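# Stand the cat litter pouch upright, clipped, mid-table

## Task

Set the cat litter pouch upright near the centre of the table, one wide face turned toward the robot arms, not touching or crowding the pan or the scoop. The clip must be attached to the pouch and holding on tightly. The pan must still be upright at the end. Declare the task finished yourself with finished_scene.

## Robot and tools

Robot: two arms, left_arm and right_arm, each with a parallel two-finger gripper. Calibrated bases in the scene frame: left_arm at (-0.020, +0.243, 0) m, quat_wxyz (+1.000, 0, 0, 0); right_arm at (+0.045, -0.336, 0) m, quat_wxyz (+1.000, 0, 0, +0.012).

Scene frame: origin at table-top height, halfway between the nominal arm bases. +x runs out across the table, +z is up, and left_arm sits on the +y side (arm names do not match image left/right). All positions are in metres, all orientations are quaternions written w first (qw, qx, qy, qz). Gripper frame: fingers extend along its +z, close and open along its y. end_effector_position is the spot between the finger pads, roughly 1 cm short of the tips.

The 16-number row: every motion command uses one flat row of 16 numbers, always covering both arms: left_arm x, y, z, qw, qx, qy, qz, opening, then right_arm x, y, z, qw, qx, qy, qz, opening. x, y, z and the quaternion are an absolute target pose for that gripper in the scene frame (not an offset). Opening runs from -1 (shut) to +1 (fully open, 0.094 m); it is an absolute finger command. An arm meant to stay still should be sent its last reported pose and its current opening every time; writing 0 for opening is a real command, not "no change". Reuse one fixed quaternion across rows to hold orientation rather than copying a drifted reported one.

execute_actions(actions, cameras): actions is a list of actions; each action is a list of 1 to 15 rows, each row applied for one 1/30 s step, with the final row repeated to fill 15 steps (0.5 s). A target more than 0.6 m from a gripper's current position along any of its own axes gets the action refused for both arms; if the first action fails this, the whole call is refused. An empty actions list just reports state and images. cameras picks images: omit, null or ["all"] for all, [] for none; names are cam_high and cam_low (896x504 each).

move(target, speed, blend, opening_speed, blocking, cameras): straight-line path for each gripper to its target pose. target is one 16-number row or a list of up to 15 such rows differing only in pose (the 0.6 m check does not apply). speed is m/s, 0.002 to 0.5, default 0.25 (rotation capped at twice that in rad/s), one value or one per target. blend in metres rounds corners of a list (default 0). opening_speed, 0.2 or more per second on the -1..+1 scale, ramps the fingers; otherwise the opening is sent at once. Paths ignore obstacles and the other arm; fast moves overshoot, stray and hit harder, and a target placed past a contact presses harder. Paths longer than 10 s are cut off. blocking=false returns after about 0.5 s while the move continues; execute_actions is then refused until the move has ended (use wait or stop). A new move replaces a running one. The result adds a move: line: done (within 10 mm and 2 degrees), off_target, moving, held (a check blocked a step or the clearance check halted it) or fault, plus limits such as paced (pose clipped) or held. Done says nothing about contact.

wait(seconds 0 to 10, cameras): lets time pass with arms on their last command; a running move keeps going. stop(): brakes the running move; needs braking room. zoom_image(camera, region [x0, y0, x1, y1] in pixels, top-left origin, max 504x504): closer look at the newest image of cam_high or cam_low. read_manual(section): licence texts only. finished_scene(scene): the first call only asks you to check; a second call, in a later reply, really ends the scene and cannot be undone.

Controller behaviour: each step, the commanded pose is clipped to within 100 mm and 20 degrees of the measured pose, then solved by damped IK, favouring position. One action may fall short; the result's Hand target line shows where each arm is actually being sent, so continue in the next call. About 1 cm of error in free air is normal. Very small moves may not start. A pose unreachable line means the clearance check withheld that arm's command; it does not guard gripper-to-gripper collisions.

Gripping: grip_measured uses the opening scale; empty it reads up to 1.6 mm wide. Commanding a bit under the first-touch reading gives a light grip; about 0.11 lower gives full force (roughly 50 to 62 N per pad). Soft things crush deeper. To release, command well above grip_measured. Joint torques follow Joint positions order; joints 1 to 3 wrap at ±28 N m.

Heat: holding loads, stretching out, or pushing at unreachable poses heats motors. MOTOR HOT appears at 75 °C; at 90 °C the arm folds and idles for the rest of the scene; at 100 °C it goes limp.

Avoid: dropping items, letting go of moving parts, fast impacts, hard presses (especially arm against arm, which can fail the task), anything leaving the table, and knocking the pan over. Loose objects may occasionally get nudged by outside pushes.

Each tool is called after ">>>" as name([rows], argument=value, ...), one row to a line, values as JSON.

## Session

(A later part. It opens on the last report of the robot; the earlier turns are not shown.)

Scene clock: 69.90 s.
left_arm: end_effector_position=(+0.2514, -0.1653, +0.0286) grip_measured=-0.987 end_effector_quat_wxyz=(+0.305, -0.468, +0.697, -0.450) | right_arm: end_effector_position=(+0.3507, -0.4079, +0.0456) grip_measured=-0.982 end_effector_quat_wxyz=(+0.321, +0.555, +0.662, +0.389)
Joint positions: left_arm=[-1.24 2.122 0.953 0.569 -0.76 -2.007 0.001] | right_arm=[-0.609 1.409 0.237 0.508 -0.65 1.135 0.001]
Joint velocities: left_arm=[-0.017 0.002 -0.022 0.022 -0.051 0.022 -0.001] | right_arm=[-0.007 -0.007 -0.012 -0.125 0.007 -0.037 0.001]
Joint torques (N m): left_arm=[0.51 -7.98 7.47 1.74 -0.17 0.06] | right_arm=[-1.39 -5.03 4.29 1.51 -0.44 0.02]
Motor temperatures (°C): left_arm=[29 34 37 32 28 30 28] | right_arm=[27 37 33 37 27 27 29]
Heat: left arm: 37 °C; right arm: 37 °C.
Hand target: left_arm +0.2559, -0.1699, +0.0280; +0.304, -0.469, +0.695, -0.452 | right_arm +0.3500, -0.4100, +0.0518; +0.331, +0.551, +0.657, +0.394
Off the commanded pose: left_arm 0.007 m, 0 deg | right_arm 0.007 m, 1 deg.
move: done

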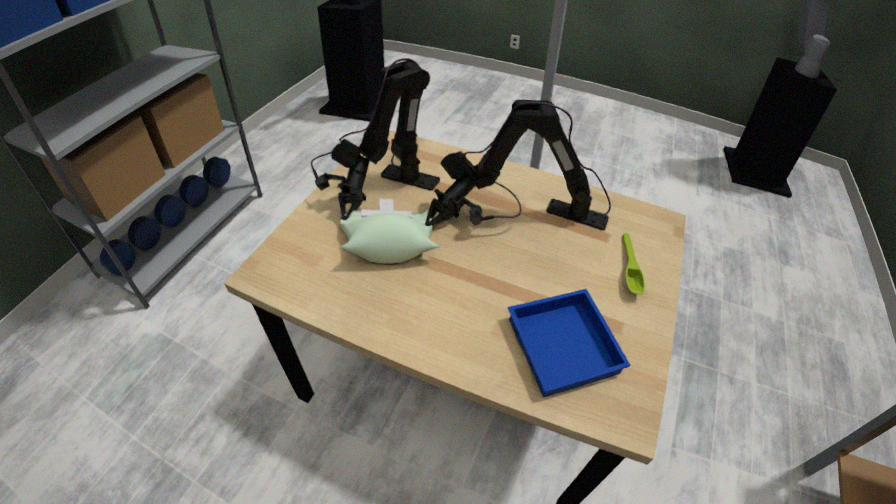

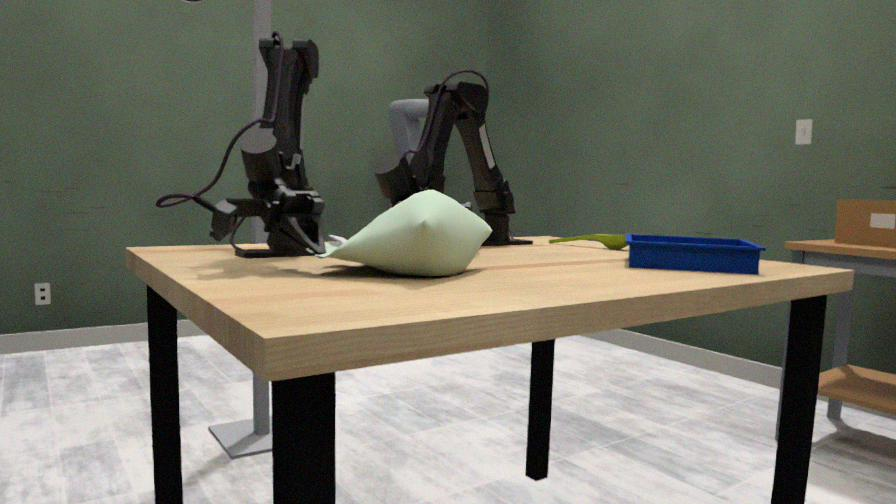

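>>> move(target=[0.262, -0.162, 0.095, 0.30456, -0.46898, 0.69529, -0.45153, -1.0, 0.359, -0.396, 0.105, 0.25042, 0.56243, 0.71990, 0.32052, -1.0], speed=0.06)

>>> zoom_image(camera="cam_high", region=[320, 150, 480, 270])

>>> zoom_image(camera="cam_low", region=[280, 130, 540, 290])

Scene clock: 78.63 s.
left_arm: end_effector_position=(+0.2539, -0.1608, +0.0676) grip_measured=-0.988 end_effector_quat_wxyz=(+0.294, -0.464, +0.715, -0.434) | right_arm: end_effector_position=(+0.3530, -0.4005, +0.0851) grip_measured=-0.982 end_effector_quat_wxyz=(+0.240, +0.583, +0.714, +0.305)
Joint positions: left_arm=[-1.217 1.972 0.983 0.353 -0.709 -2 0.001] | right_arm=[-0.495 1.23 0.572 -0.245 -0.473 1.064 0.001]
Joint velocities: left_arm=[0.007 -0.002 0.017 0.022 0.037 -0.066 0] | right_arm=[-0.012 -0.002 -0.002 -0.022 -0.007 -0.051 0]
Joint torques (N m): left_arm=[0.51 -11.82 8.31 1.62 -0.54 0.14] | right_arm=[0.66 -5.34 9.55 0.94 -0.66 -0.11]
Motor temperatures (°C): left_arm=[29 36 38 33 28 30 28] | right_arm=[27 37 34 36 27 27 29]
Heat: left arm: 38 °C; right arm: 37 °C.
Hand target: left_arm +0.2621, -0.1624, +0.0945; +0.304, -0.469, +0.695, -0.452 | right_arm +0.3596, -0.3955, +0.1049; +0.250, +0.564, +0.718, +0.322
Off the commanded pose: left_arm 0.029 m, 3 deg | right_arm 0.021 m, 3 deg.
move: off_target (left_arm, right_arm)

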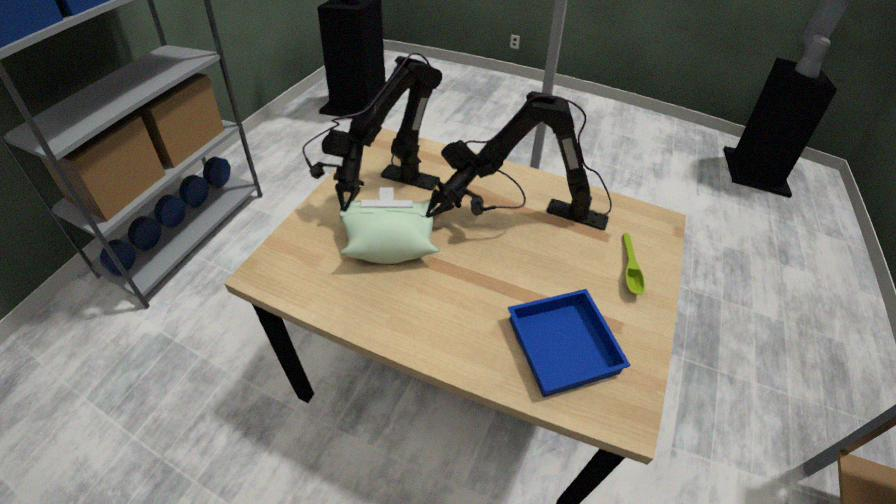

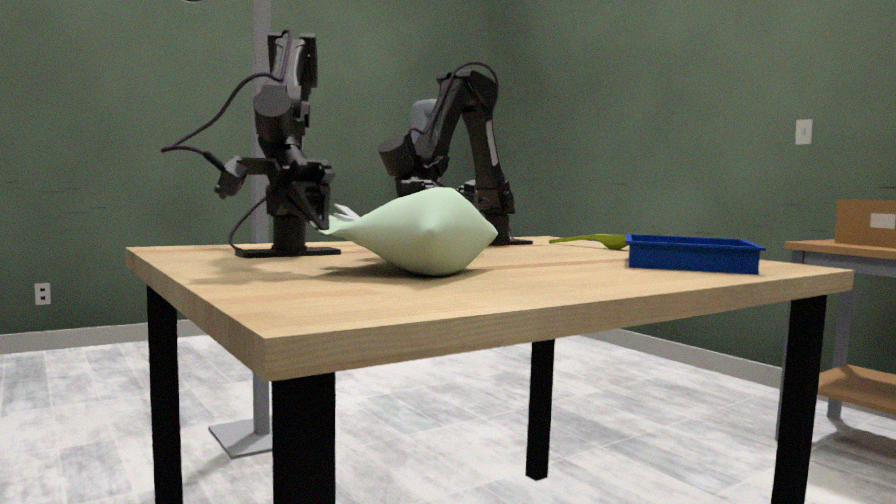

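Scaled by 3.150.

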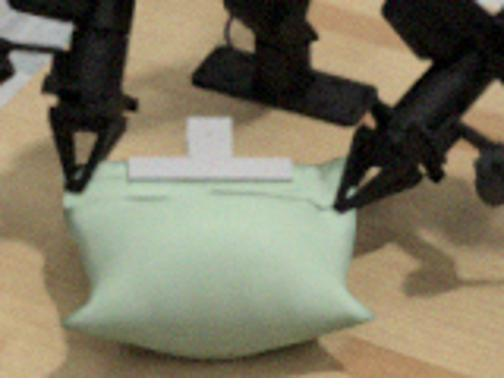

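Scaled by 1.938.

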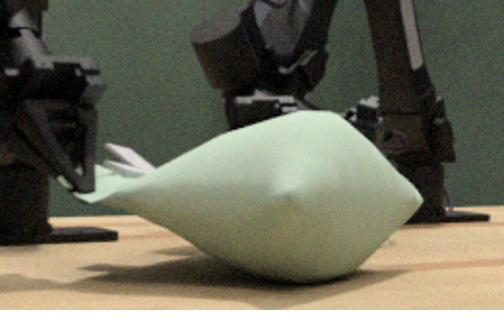

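>>> move(target=[0.300, -0.140, 0.165, 0.30456, -0.46898, 0.69529, -0.45153, -1.0, 0.399, -0.374, 0.165, 0.15213, 0.56776, 0.78144, 0.20938, -1.0], speed=0.07)

>>> zoom_image(camera="cam_high", region=[320, 150, 480, 270])

>>> zoom_image(camera="cam_low", region=[280, 130, 540, 290])

Scene clock: 81.87 s.
left_arm: end_effector_position=(+0.2911, -0.1417, +0.1282) grip_measured=-0.989 end_effector_quat_wxyz=(+0.288, -0.466, +0.721, -0.425) | right_arm: end_effector_position=(+0.3968, -0.3747, +0.1513) grip_measured=-0.983 end_effector_quat_wxyz=(+0.146, +0.573, +0.779, +0.208)
Joint positions: left_arm=[-1.098 1.818 1.073 0.135 -0.599 -1.925 0.001] | right_arm=[-0.272 1.476 1.19 -0.841 -0.27 1.082 0.001]
Joint velocities: left_arm=[0.002 0.007 -0.012 -0.007 -0.051 -0.037 0] | right_arm=[0.002 -0.007 -0.007 -0.007 -0.066 -0.007 0]
Joint torques (N m): left_arm=[0.55 -11.71 9.76 1.82 -0.64 0.2] | right_arm=[0.35 -5.6 10.09 0.67 -0.19 -0.05]
Motor temperatures (°C): left_arm=[29 37 38 33 28 30 29] | right_arm=[27 37 35 35 27 27 29]
Heat: left arm: 38 °C; right arm: 37 °C.
Hand target: left_arm +0.3000, -0.1409, +0.1642; +0.303, -0.470, +0.695, -0.452 | right_arm +0.3996, -0.3736, +0.1638; +0.151, +0.570, +0.780, +0.211
Off the commanded pose: left_arm 0.038 m, 5 deg | right_arm 0.014 m, 1 deg.
move: off_target (left_arm, right_arm)

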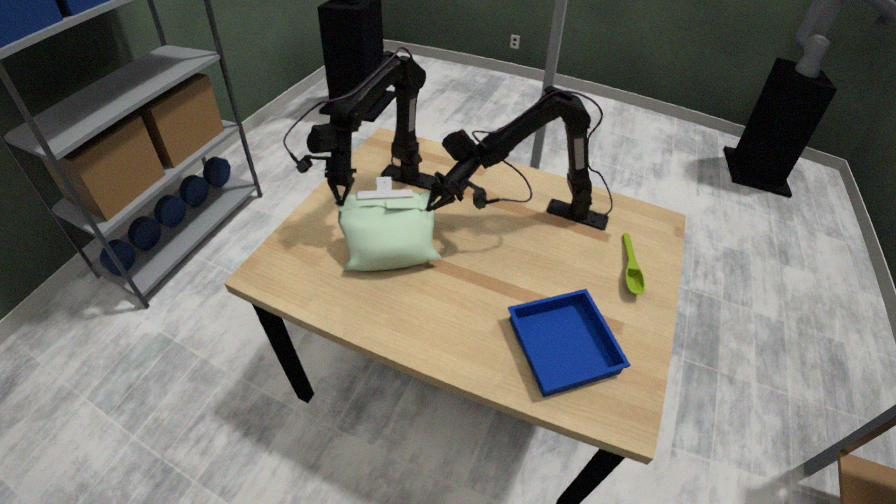

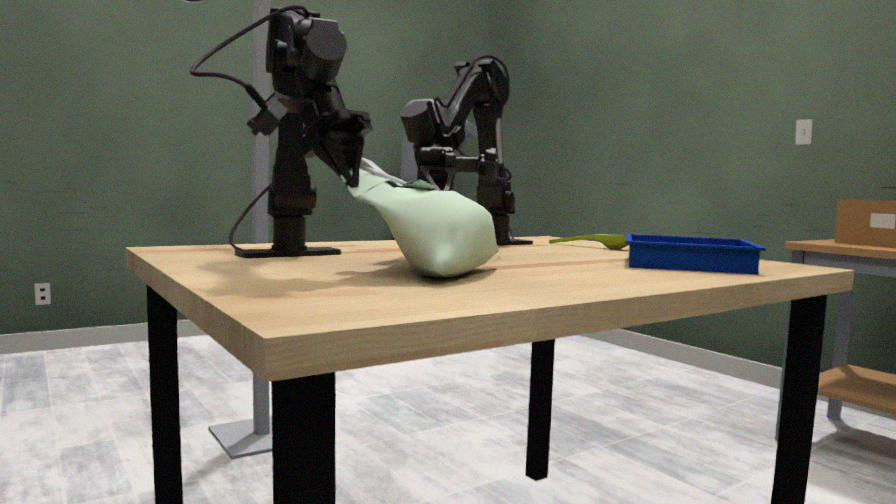

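Scaled by 3.150.

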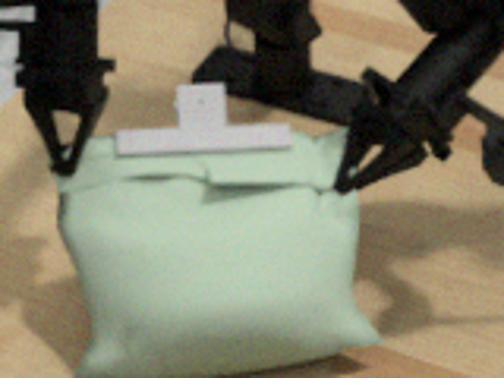

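Scaled by 1.938.

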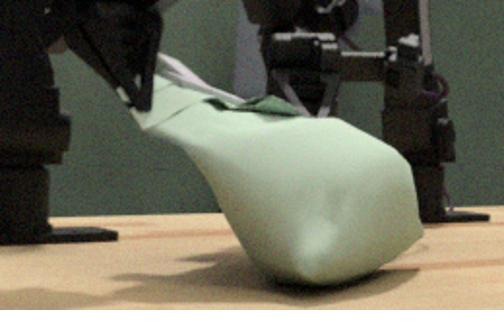

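>>> move(target=[0.335, -0.118, 0.245, 0.23072, -0.51439, 0.69762, -0.44214, -1.0, 0.428, -0.352, 0.225, 0.07487, 0.56867, 0.81215, 0.10693, -1.0], speed=0.08)

>>> zoom_image(camera="cam_high", region=[320, 140, 500, 280])

>>> zoom_image(camera="cam_low", region=[280, 100, 560, 290])

Scene clock: 84.93 s.
left_arm: end_effector_position=(+0.3186, -0.1228, +0.1861) grip_measured=-0.989 end_effector_quat_wxyz=(+0.199, -0.513, +0.741, -0.386) | right_arm: end_effector_position=(+0.4235, -0.3567, +0.2046) grip_measured=-0.983 end_effector_quat_wxyz=(+0.059, +0.575, +0.811, +0.089)
Joint positions: left_arm=[-0.951 1.749 1.372 -0.35 -0.355 -2 0.001] | right_arm=[-0.127 1.844 1.905 -1.441 -0.096 1.14 0.001]
Joint velocities: left_arm=[0.007 0.002 -0.007 -0.051 -0.007 -0.037 0.001] | right_arm=[-0.002 -0.002 0.017 -0.007 -0.11 -0.051 0]
Joint torques (N m): left_arm=[0.87 -13.07 11.54 2.07 -0.87 0.09] | right_arm=[0.49 -8.87 10.48 0.31 -0.28 0]
Motor temperatures (°C): left_arm=[29 38 39 34 29 30 29] | right_arm=[27 37 36 34 27 27 29]
Heat: left arm: 39 °C; right arm: 37 °C.
Hand target: left_arm +0.3327, -0.1169, +0.2440; +0.228, -0.517, +0.697, -0.442 | right_arm +0.4274, -0.3518, +0.2230; +0.074, +0.570, +0.811, +0.108
Off the commanded pose: left_arm 0.061 m, 9 deg | right_arm 0.021 m, 3 deg.
move: off_target (left_arm, right_arm)

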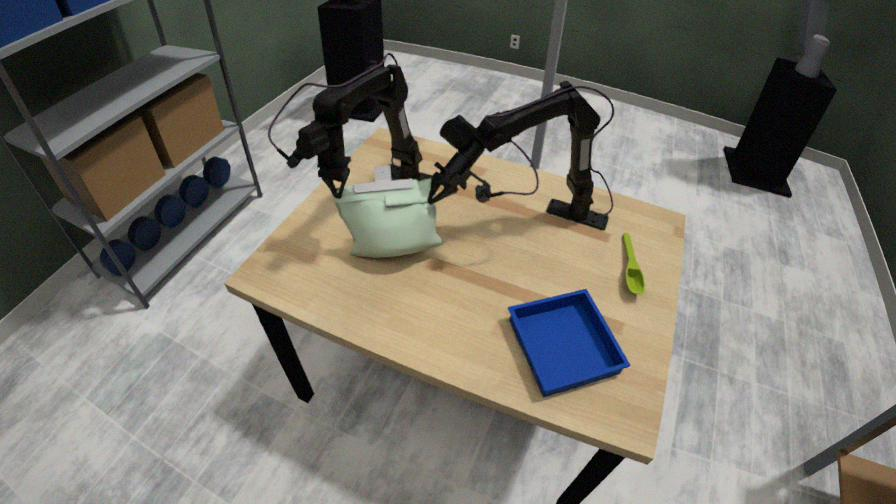

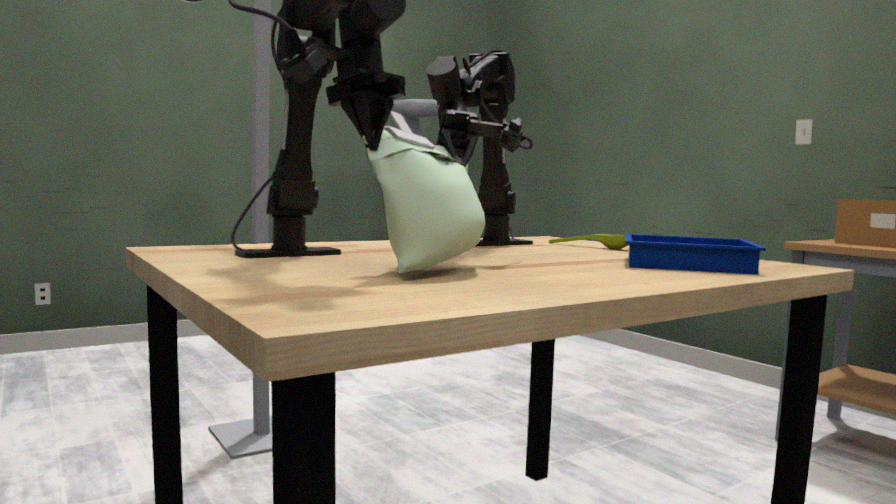

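Scaled by 2.800.

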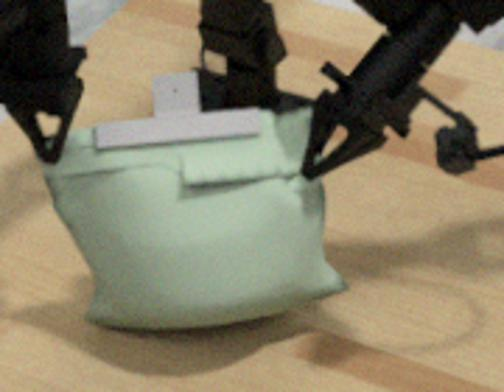

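Scaled by 1.800.

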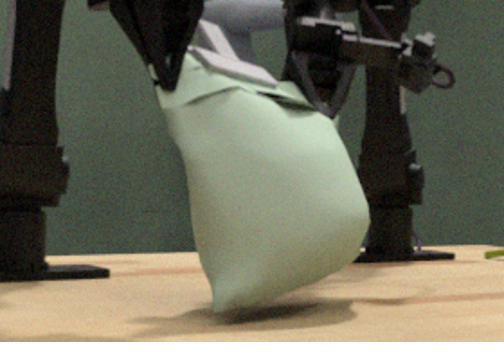

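>>> move(target=[0.319, -0.050, 0.265, 0.14559, -0.50761, 0.72561, -0.44116, -1.0, 0.386, -0.294, 0.235, 0.06813, 0.59795, 0.79350, 0.09041, -1.0], speed=0.08)

>>> zoom_image(camera="cam_high", region=[320, 120, 520, 280])

>>> zoom_image(camera="cam_low", region=[300, 60, 600, 290])

Scene clock: 89.07 s.
left_arm: end_effector_position=(+0.3079, -0.0501, +0.2216) grip_measured=-0.989 end_effector_quat_wxyz=(+0.113, -0.525, +0.753, -0.380) | right_arm: end_effector_position=(+0.3943, -0.2935, +0.2179) grip_measured=-0.983 end_effector_quat_wxyz=(+0.051, +0.599, +0.795, +0.075)
Joint positions: left_arm=[-0.755 1.521 1.32 -0.556 -0.059 -1.946 0.001] | right_arm=[0.072 1.764 1.866 -1.496 -0.043 1.391 0.001]
Joint velocities: left_arm=[-0.002 -0.007 -0.012 -0.022 -0.022 -0.051 0.001] | right_arm=[-0.002 -0.017 -0.017 0.007 -0.022 -0.037 -0.001]
Joint torques (N m): left_arm=[0.44 -10.55 8.42 2.52 -0.36 0.21] | right_arm=[0.14 -11.92 5.83 0.37 -0.11 0.07]
Motor temperatures (°C): left_arm=[29 38 40 35 29 30 29] | right_arm=[27 39 37 33 27 27 29]
Heat: left arm: 40 °C; right arm: 39 °C.
Hand target: left_arm +0.3177, -0.0491, +0.2659; +0.143, -0.509, +0.725, -0.440 | right_arm +0.3863, -0.2925, +0.2344; +0.066, +0.598, +0.794, +0.091
Off the commanded pose: left_arm 0.045 m, 9 deg | right_arm 0.019 m, 3 deg.
move: off_target (left_arm, right_arm)

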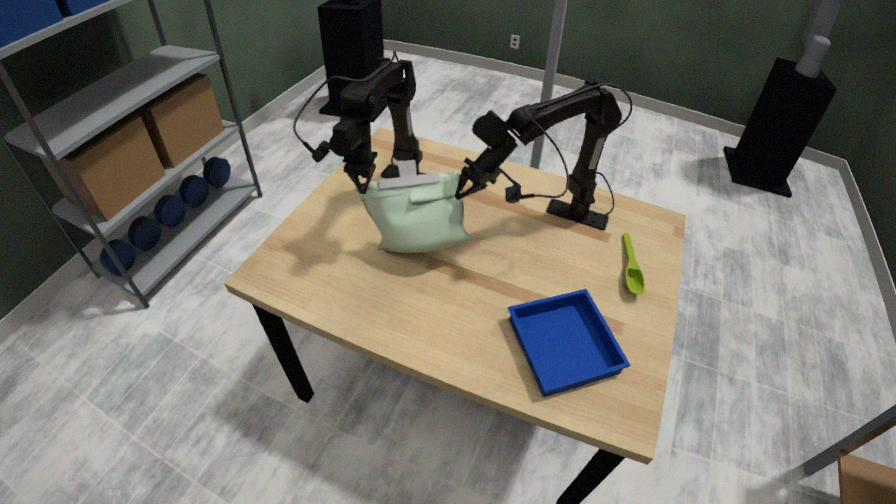

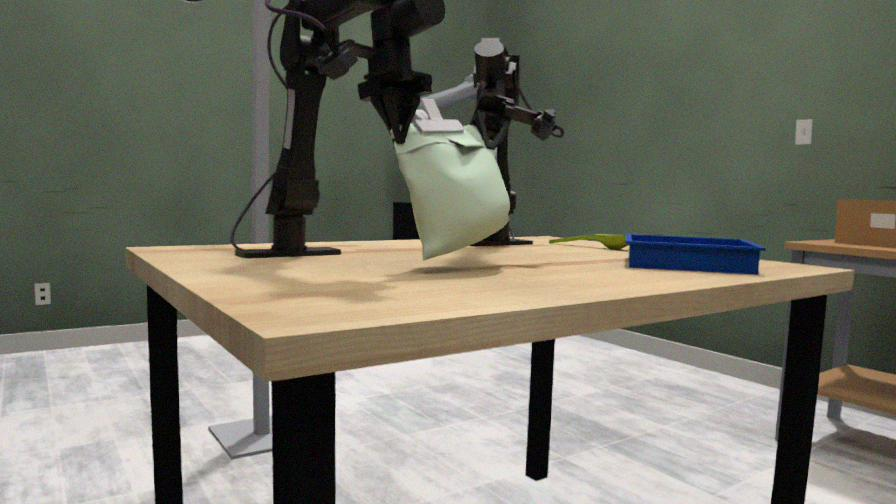

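Scaled by 2.520.

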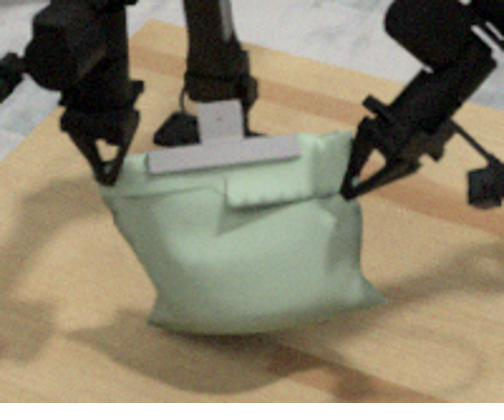

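Scaled by 1.680.

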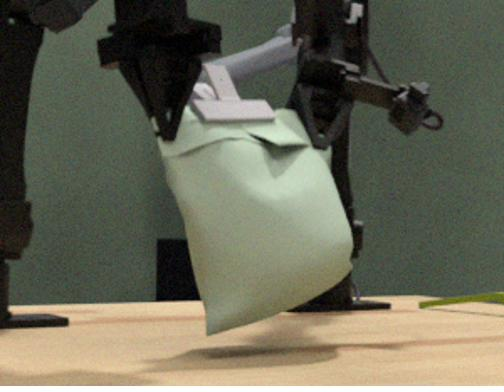

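>>> move(target=[0.305, 0.016, 0.240, 0.02739, -0.50509, 0.75357, -0.41984, -1.0, 0.343, -0.237, 0.235, 0.0995, 0.62825, 0.76213, 0.1207, -1.0], speed=0.08)

>>> zoom_image(camera="cam_high", region=[340, 120, 540, 280])

>>> zoom_image(camera="cam_low", region=[320, 60, 620, 290])

Scene clock: 92.83 s.
left_arm: end_effector_position=(+0.2968, +0.0155, +0.2108) grip_measured=-0.989 end_effector_quat_wxyz=(-0.007, -0.528, +0.762, -0.375) | right_arm: end_effector_position=(+0.3423, -0.2361, +0.2187) grip_measured=-0.983 end_effector_quat_wxyz=(+0.075, +0.630, +0.768, +0.089)
Joint positions: left_arm=[-0.468 1.419 1.232 -0.684 0.349 -1.808 0.001] | right_arm=[0.316 1.56 1.633 -1.414 0.035 1.711 0.001]
Joint velocities: left_arm=[-0.002 -0.012 -0.022 -0.037 -0.051 0.007 0] | right_arm=[-0.012 0.002 -0.007 0.081 -0.051 -0.022 -0.001]
Joint torques (N m): left_arm=[0.68 -9.11 7.94 2.2 0.11 0.13] | right_arm=[0.34 -9.98 5.98 0.8 0.04 0.01]
Motor temperatures (°C): left_arm=[29 38 39 36 29 30 29] | right_arm=[27 40 36 33 26 27 29]
Heat: left arm: 39 °C; right arm: 40 °C.
Hand target: left_arm +0.3040, +0.0161, +0.2417; +0.024, -0.506, +0.753, -0.420 | right_arm +0.3425, -0.2354, +0.2356; +0.096, +0.628, +0.763, +0.120
Off the commanded pose: left_arm 0.030 m, 7 deg | right_arm 0.016 m, 5 deg.
move: off_target (left_arm, right_arm)

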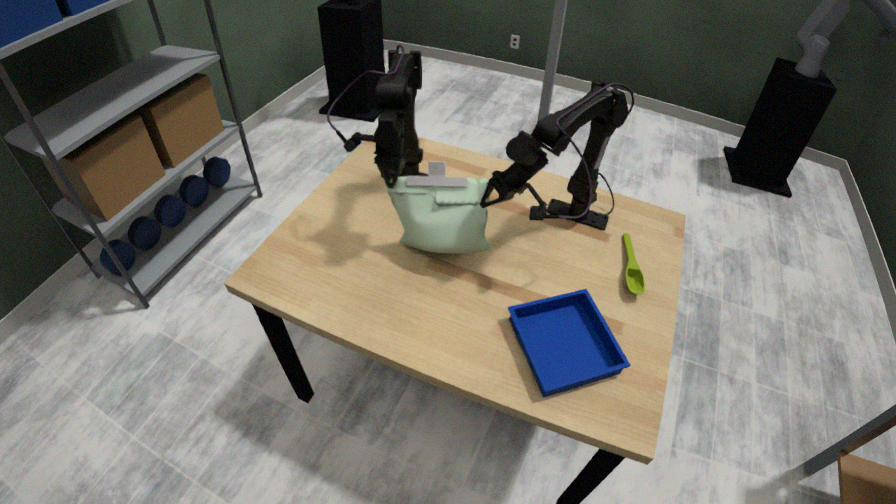

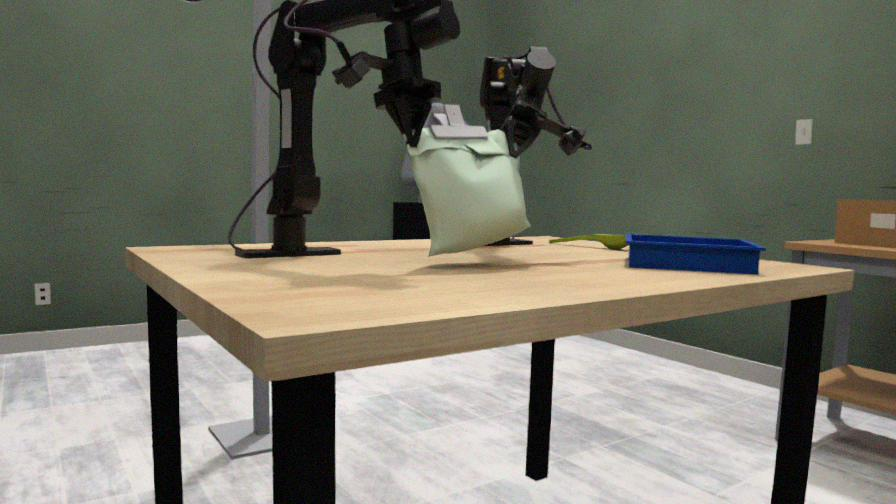

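Scaled by 2.520.

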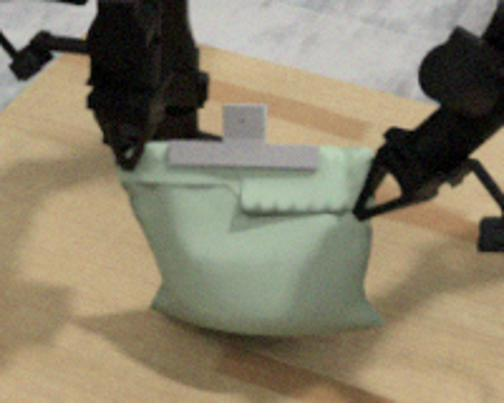

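Scaled by 1.680.

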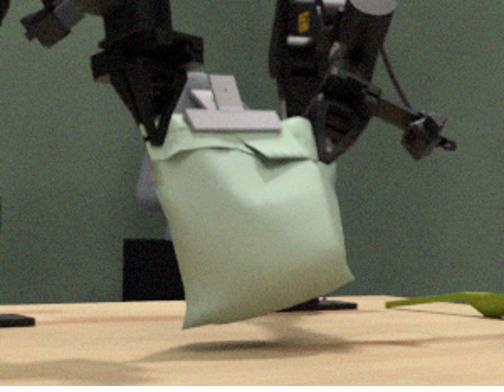

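>>> move(target=[0.290, 0.081, 0.222, -0.07088, -0.4928, 0.77571, -0.38778, -1.0, 0.309, -0.177, 0.235, 0.08896, 0.59521, 0.78986, 0.11805, -1.0], speed=0.08)

>>> zoom_image(camera="cam_high", region=[350, 120, 560, 280])

>>> zoom_image(camera="cam_low", region=[320, 60, 620, 290])

Scene clock: 96.27 s.
left_arm: end_effector_position=(+0.2771, +0.0806, +0.2026) grip_measured=-0.989 end_effector_quat_wxyz=(-0.098, -0.511, +0.773, -0.362) | right_arm: end_effector_position=(+0.3097, -0.1708, +0.2184) grip_measured=-0.983 end_effector_quat_wxyz=(+0.067, +0.594, +0.796, +0.097)
Joint positions: left_arm=[-0.174 1.422 1.241 -0.961 0.66 -1.49 0.001] | right_arm=[0.566 1.555 1.627 -1.414 0.062 1.865 0.001]
Joint velocities: left_arm=[-0.002 0.007 -0.012 -0.007 0.022 0.037 0] | right_arm=[-0.002 -0.012 0.002 0.007 -0.022 0.051 0]
Joint torques (N m): left_arm=[0.98 -5.08 11 1.43 0.48 0.15] | right_arm=[0.1 -9.11 6.86 0.53 0.3 0.08]
Motor temperatures (°C): left_arm=[29 37 40 36 29 30 29] | right_arm=[27 40 36 33 26 27 29]
Heat: left arm: 40 °C; right arm: 40 °C.
Hand target: left_arm +0.2897, +0.0810, +0.2241; -0.073, -0.494, +0.774, -0.391 | right_arm +0.3085, -0.1758, +0.2346; +0.086, +0.596, +0.790, +0.117
Off the commanded pose: left_arm 0.023 m, 5 deg | right_arm 0.018 m, 4 deg.
move: off_target (left_arm, right_arm)

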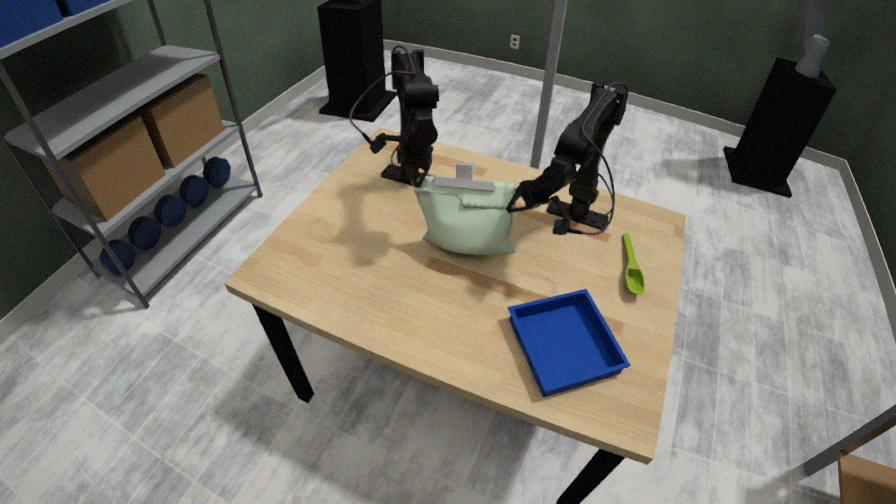

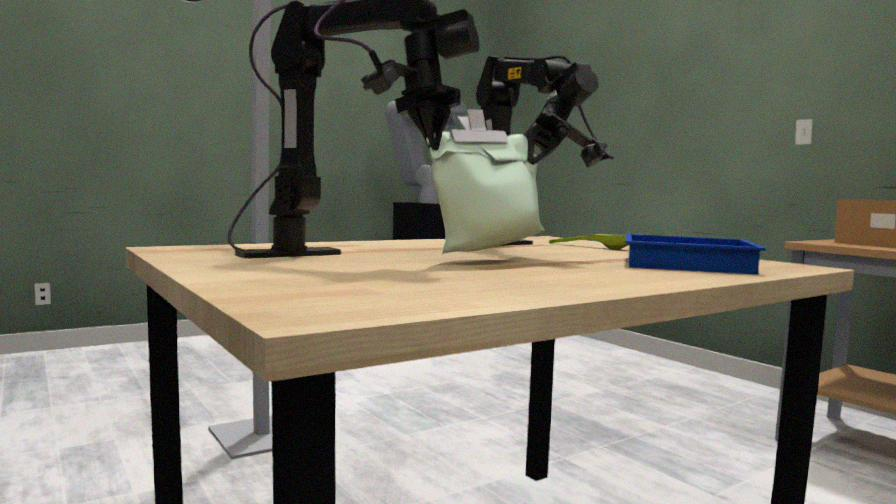

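Scaled by 2.400.

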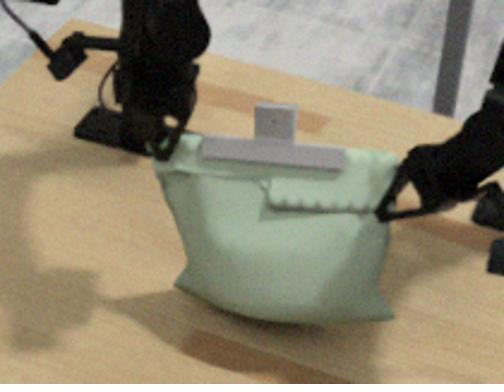

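Scaled by 1.680.

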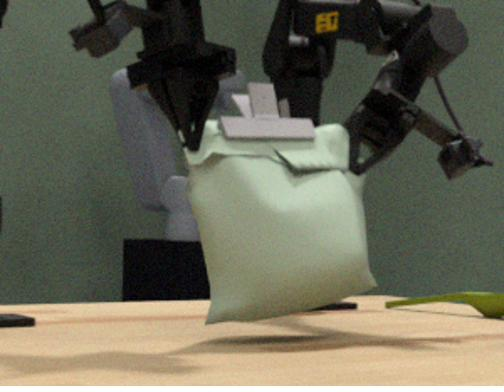

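>>> move(target=[0.293, 0.133, 0.202, -0.22459, -0.67707, 0.62777, -0.3114, -1.0, 0.284, -0.128, 0.235, 0.0758, 0.53935, 0.83051, 0.11672, -1.0], speed=0.09)

>>> zoom_image(camera="cam_high", region=[370, 120, 580, 280])

>>> zoom_image(camera="cam_low", region=[340, 60, 640, 290])

Scene clock: 100.73 s.
left_arm: end_effector_position=(+0.2821, +0.1259, +0.1918) grip_measured=-0.989 end_effector_quat_wxyz=(+0.242, +0.675, -0.630, +0.297) | right_arm: end_effector_position=(+0.2794, -0.1257, +0.2146) grip_measured=-0.983 end_effector_quat_wxyz=(+0.056, +0.539, +0.835, +0.097)
Joint positions: left_arm=[0.026 1.59 1.369 -1.239 0.78 -1.66 0.001] | right_arm=[0.739 1.574 1.633 -1.415 0.063 1.903 0.001]
Joint velocities: left_arm=[0.012 -0.012 0.017 -0.066 0.051 -0.081 0] | right_arm=[-0.002 0.007 -0.007 0.037 0.007 -0.022 -0.001]
Joint torques (N m): left_arm=[1.76 -5.68 10.18 0.69 0.46 -0.04] | right_arm=[0.16 -7.06 10.59 0.32 0.32 0.02]
Motor temperatures (°C): left_arm=[29 36 40 35 29 30 29] | right_arm=[27 41 37 32 26 27 29]
Heat: left arm: 40 °C; right arm: 41 °C.
Hand target: left_arm +0.2936, +0.1326, +0.2035; +0.225, +0.677, -0.626, +0.315 | right_arm +0.2831, -0.1277, +0.2346; +0.074, +0.540, +0.831, +0.116
Off the commanded pose: left_arm 0.017 m, 3 deg | right_arm 0.021 m, 3 deg.
move: off_target (left_arm, right_arm)

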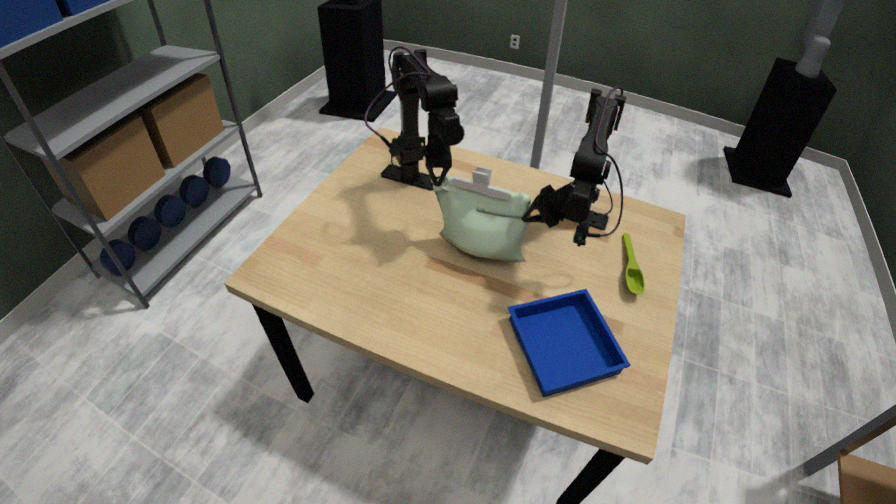

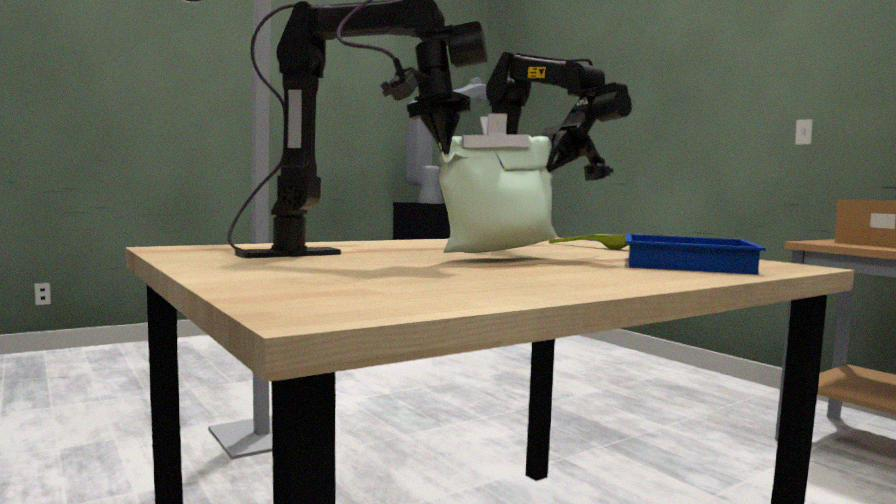

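Scaled by 2.400.

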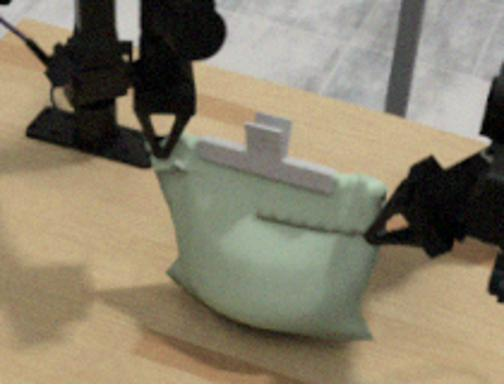

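Scaled by 1.680.

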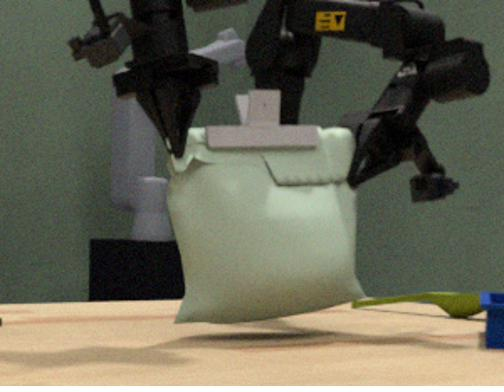

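>>> move(target=[0.293, 0.133, 0.182, -0.22459, -0.67707, 0.62777, -0.3114, -1.0, 0.286, -0.128, 0.226, 0.0758, 0.53935, 0.83051, 0.11672, -1.0], speed=0.04)

>>> zoom_image(camera="cam_low", region=[340, 60, 640, 290])

Scene clock: 102.47 s.
left_arm: end_effector_position=(+0.2841, +0.1258, +0.1824) grip_measured=-0.989 end_effector_quat_wxyz=(+0.239, +0.674, -0.631, +0.302) | right_arm: end_effector_position=(+0.2824, -0.1239, +0.2154) grip_measured=-0.983 end_effector_quat_wxyz=(+0.060, +0.539, +0.834, +0.103)
Joint positions: left_arm=[0.026 1.59 1.329 -1.189 0.783 -1.66 0.001] | right_arm=[0.739 1.574 1.633 -1.401 0.068 1.903 0.001]
Joint velocities: left_arm=[-0.002 -0.012 0.012 -0.022 -0.022 0.022 0] | right_arm=[0.002 0.002 -0.017 -0.051 0.022 -0.051 0.001]
Joint torques (N m): left_arm=[1.4 -5.72 6.27 0.94 0.36 0.01] | right_arm=[-0.34 -7.8 6.99 0.55 0.3 -0.06]
Motor temperatures (°C): left_arm=[29 35 40 35 29 30 29] | right_arm=[27 40 36 32 26 27 29]
Heat: left arm: 40 °C; right arm: 40 °C.
Hand target: left_arm +0.2925, +0.1330, +0.1819; +0.225, +0.677, -0.628, +0.311 | right_arm +0.2858, -0.1282, +0.2261; +0.076, +0.539, +0.831, +0.117
Off the commanded pose: left_arm 0.011 m, 2 deg | right_arm 0.012 m, 2 deg.
move: off_target (left_arm, right_arm)

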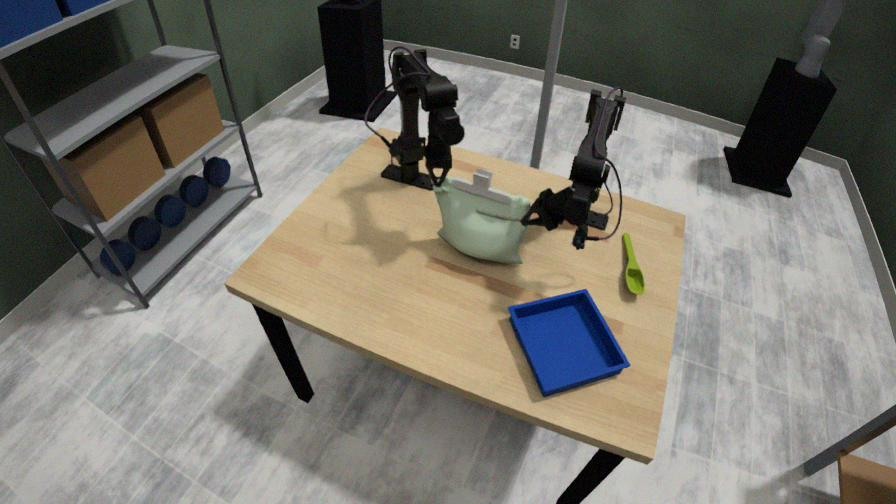

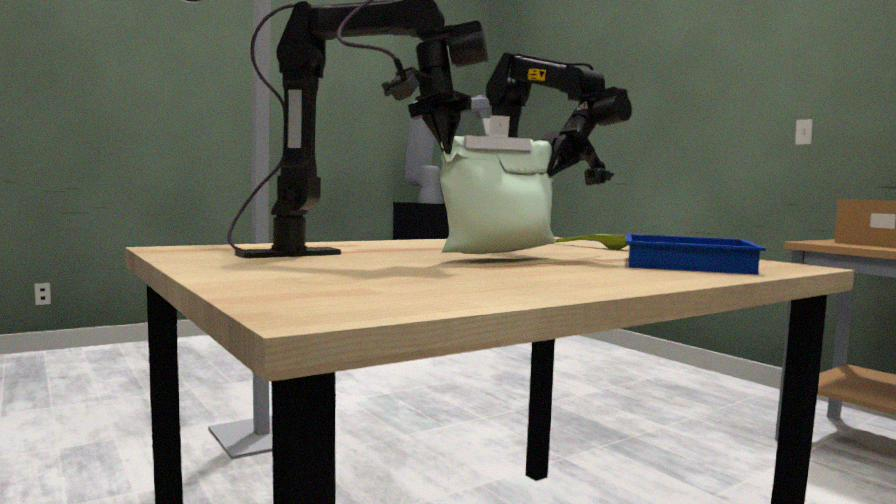

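Scaled by 1.680.

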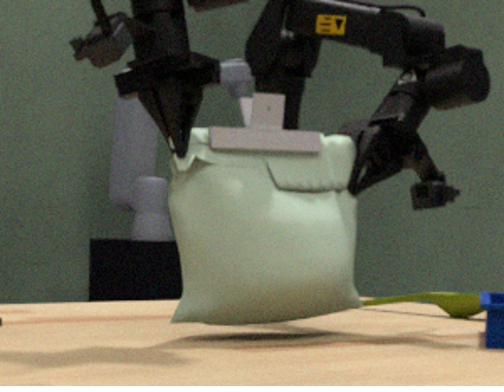

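>>> move(target=[0.293, 0.133, 0.165, -0.22459, -0.67707, 0.62777, -0.3114, -1.0, 0.287, -0.129, 0.210, 0.0758, 0.53935, 0.83051, 0.11672, -1.0], speed=0.04)

>>> zoom_image(camera="cam_low", region=[340, 60, 640, 290])

Scene clock: 103.60 s.
left_arm: end_effector_position=(+0.2844, +0.1266, +0.1660) grip_measured=-0.989 end_effector_quat_wxyz=(+0.239, +0.674, -0.630, +0.302) | right_arm: end_effector_position=(+0.2842, -0.1230, +0.1972) grip_measured=-0.983 end_effector_quat_wxyz=(+0.060, +0.539, +0.834, +0.097)
Joint positions: left_arm=[0.029 1.592 1.266 -1.123 0.784 -1.66 0.001] | right_arm=[0.739 1.574 1.561 -1.34 0.071 1.903 0.001]
Joint velocities: left_arm=[0.002 -0.017 -0.007 0.051 0.007 0.051 0.001] | right_arm=[0.007 -0.002 -0.017 0.037 -0.022 0.007 0]
Joint torques (N m): left_arm=[1.33 -5.6 6.09 0.97 0.33 0.04] | right_arm=[-0.84 -9.29 5.81 0.57 0.28 -0.11]
Motor temperatures (°C): left_arm=[29 35 40 35 29 30 29] | right_arm=[27 40 36 32 26 27 29]
Heat: left arm: 40 °C; right arm: 40 °C.
Hand target: left_arm +0.2927, +0.1329, +0.1650; +0.225, +0.677, -0.628, +0.312 | right_arm +0.2867, -0.1290, +0.2099; +0.076, +0.539, +0.831, +0.116
Off the commanded pose: left_arm 0.011 m, 2 deg | right_arm 0.014 m, 3 deg.
move: off_target (left_arm, right_arm)

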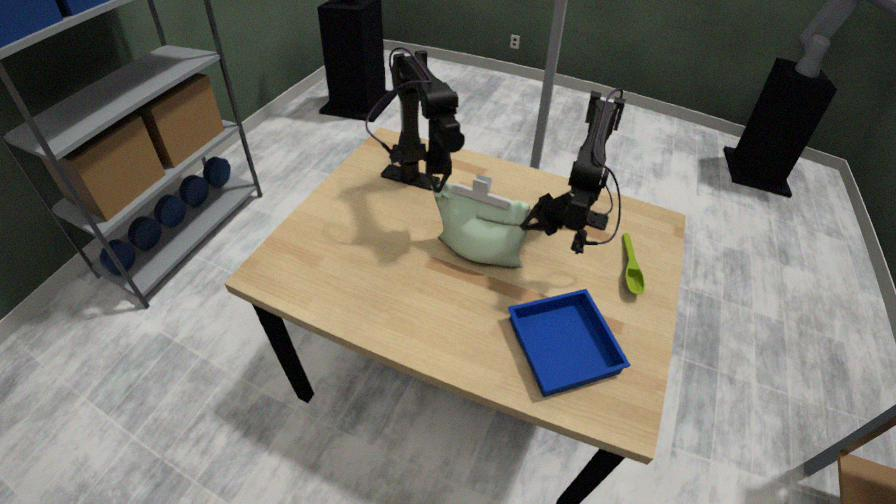

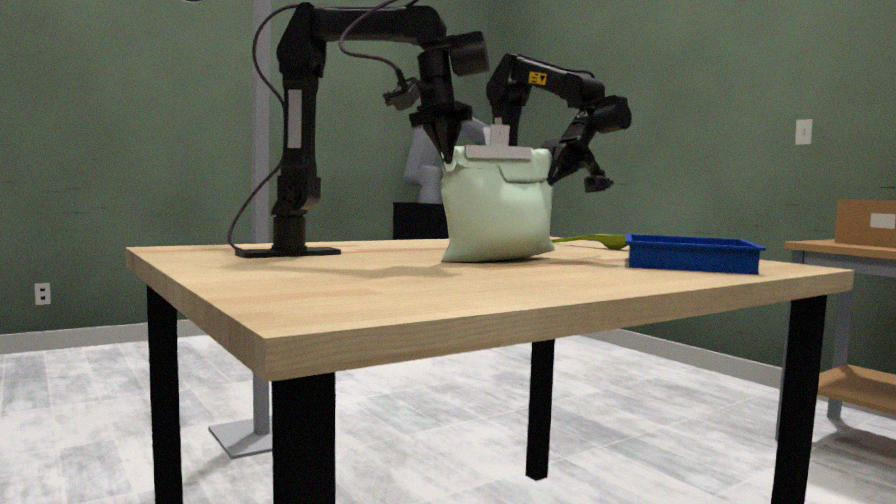

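Scaled by 1.680.

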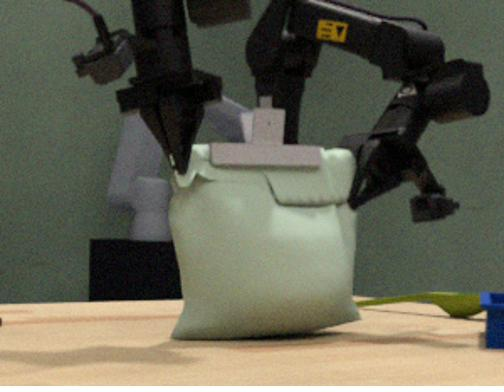

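>>> move(target=[0.293, 0.133, 0.150, -0.22459, -0.67707, 0.62777, -0.3114, -1.0, 0.287, -0.129, 0.197, 0.0758, 0.53935, 0.83051, 0.11672, -1.0], speed=0.03)

>>> zoom_image(camera="cam_low", region=[340, 60, 640, 290])

>>> zoom_image(camera="cam_high", region=[370, 120, 580, 280])

Scene clock: 104.83 s.
left_arm: end_effector_position=(+0.2869, +0.1280, +0.1550) grip_measured=-0.989 end_effector_quat_wxyz=(+0.234, +0.673, -0.630, +0.309) | right_arm: end_effector_position=(+0.2876, -0.1199, +0.1894) grip_measured=-0.983 end_effector_quat_wxyz=(+0.063, +0.539, +0.833, +0.110)
Joint positions: left_arm=[0.035 1.592 1.219 -1.06 0.786 -1.66 0.001] | right_arm=[0.739 1.559 1.508 -1.275 0.072 1.903 0.001]
Joint velocities: left_arm=[0.007 0.002 0.017 -0.007 0.007 0.037 0] | right_arm=[0.012 -0.002 -0.007 -0.051 -0.022 -0.007 -0.001]
Joint torques (N m): left_arm=[1.06 -5.3 5.78 0.99 0.32 -0.02] | right_arm=[-0.99 -8.9 5.29 0.5 0.21 -0.11]
Motor temperatures (°C): left_arm=[29 35 39 35 29 30 29] | right_arm=[27 40 36 32 26 27 29]
Heat: left arm: 39 °C; right arm: 40 °C.
Hand target: left_arm +0.2926, +0.1329, +0.1499; +0.225, +0.677, -0.628, +0.312 | right_arm +0.2869, -0.1290, +0.1969; +0.076, +0.539, +0.831, +0.116
Off the commanded pose: left_arm 0.009 m, 1 deg | right_arm 0.012 m, 2 deg.
move: off_target (right_arm)

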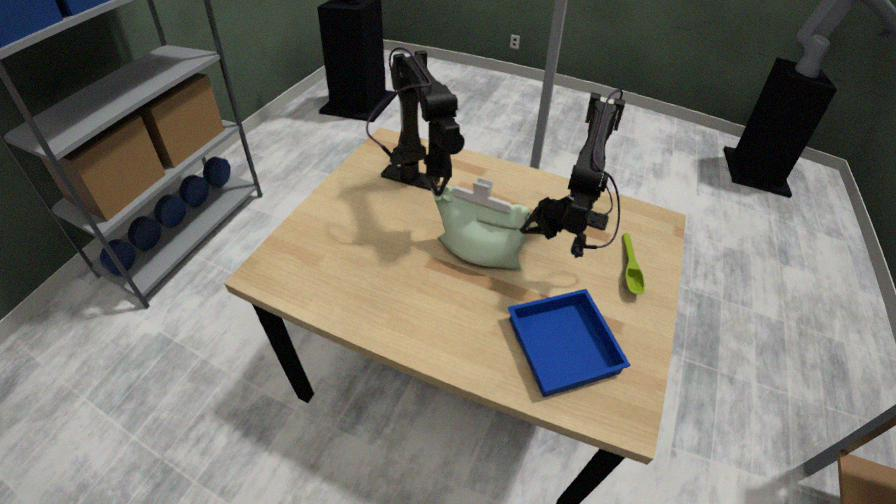

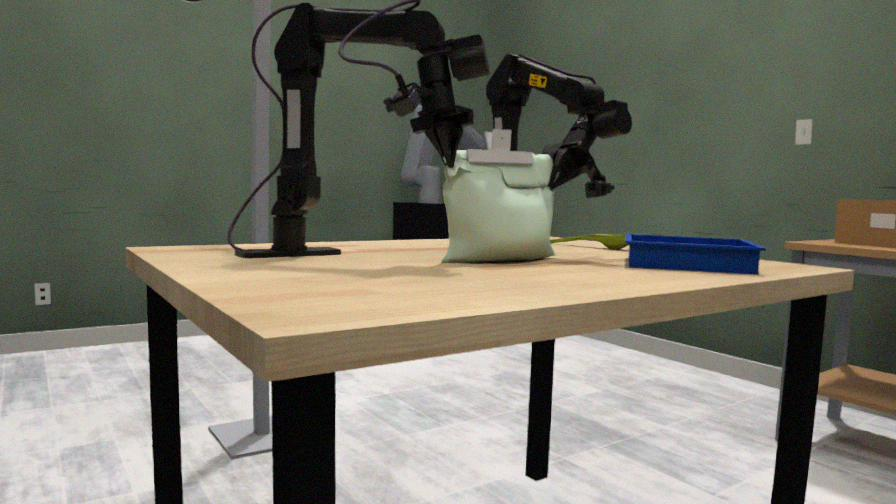

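Scaled by 1.680.

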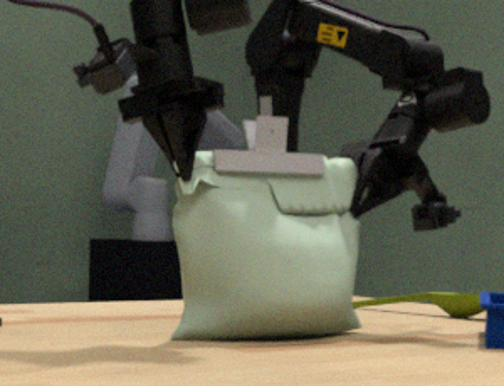

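Scaled by 2.400.

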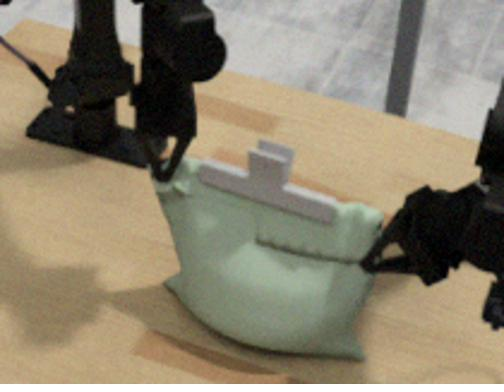

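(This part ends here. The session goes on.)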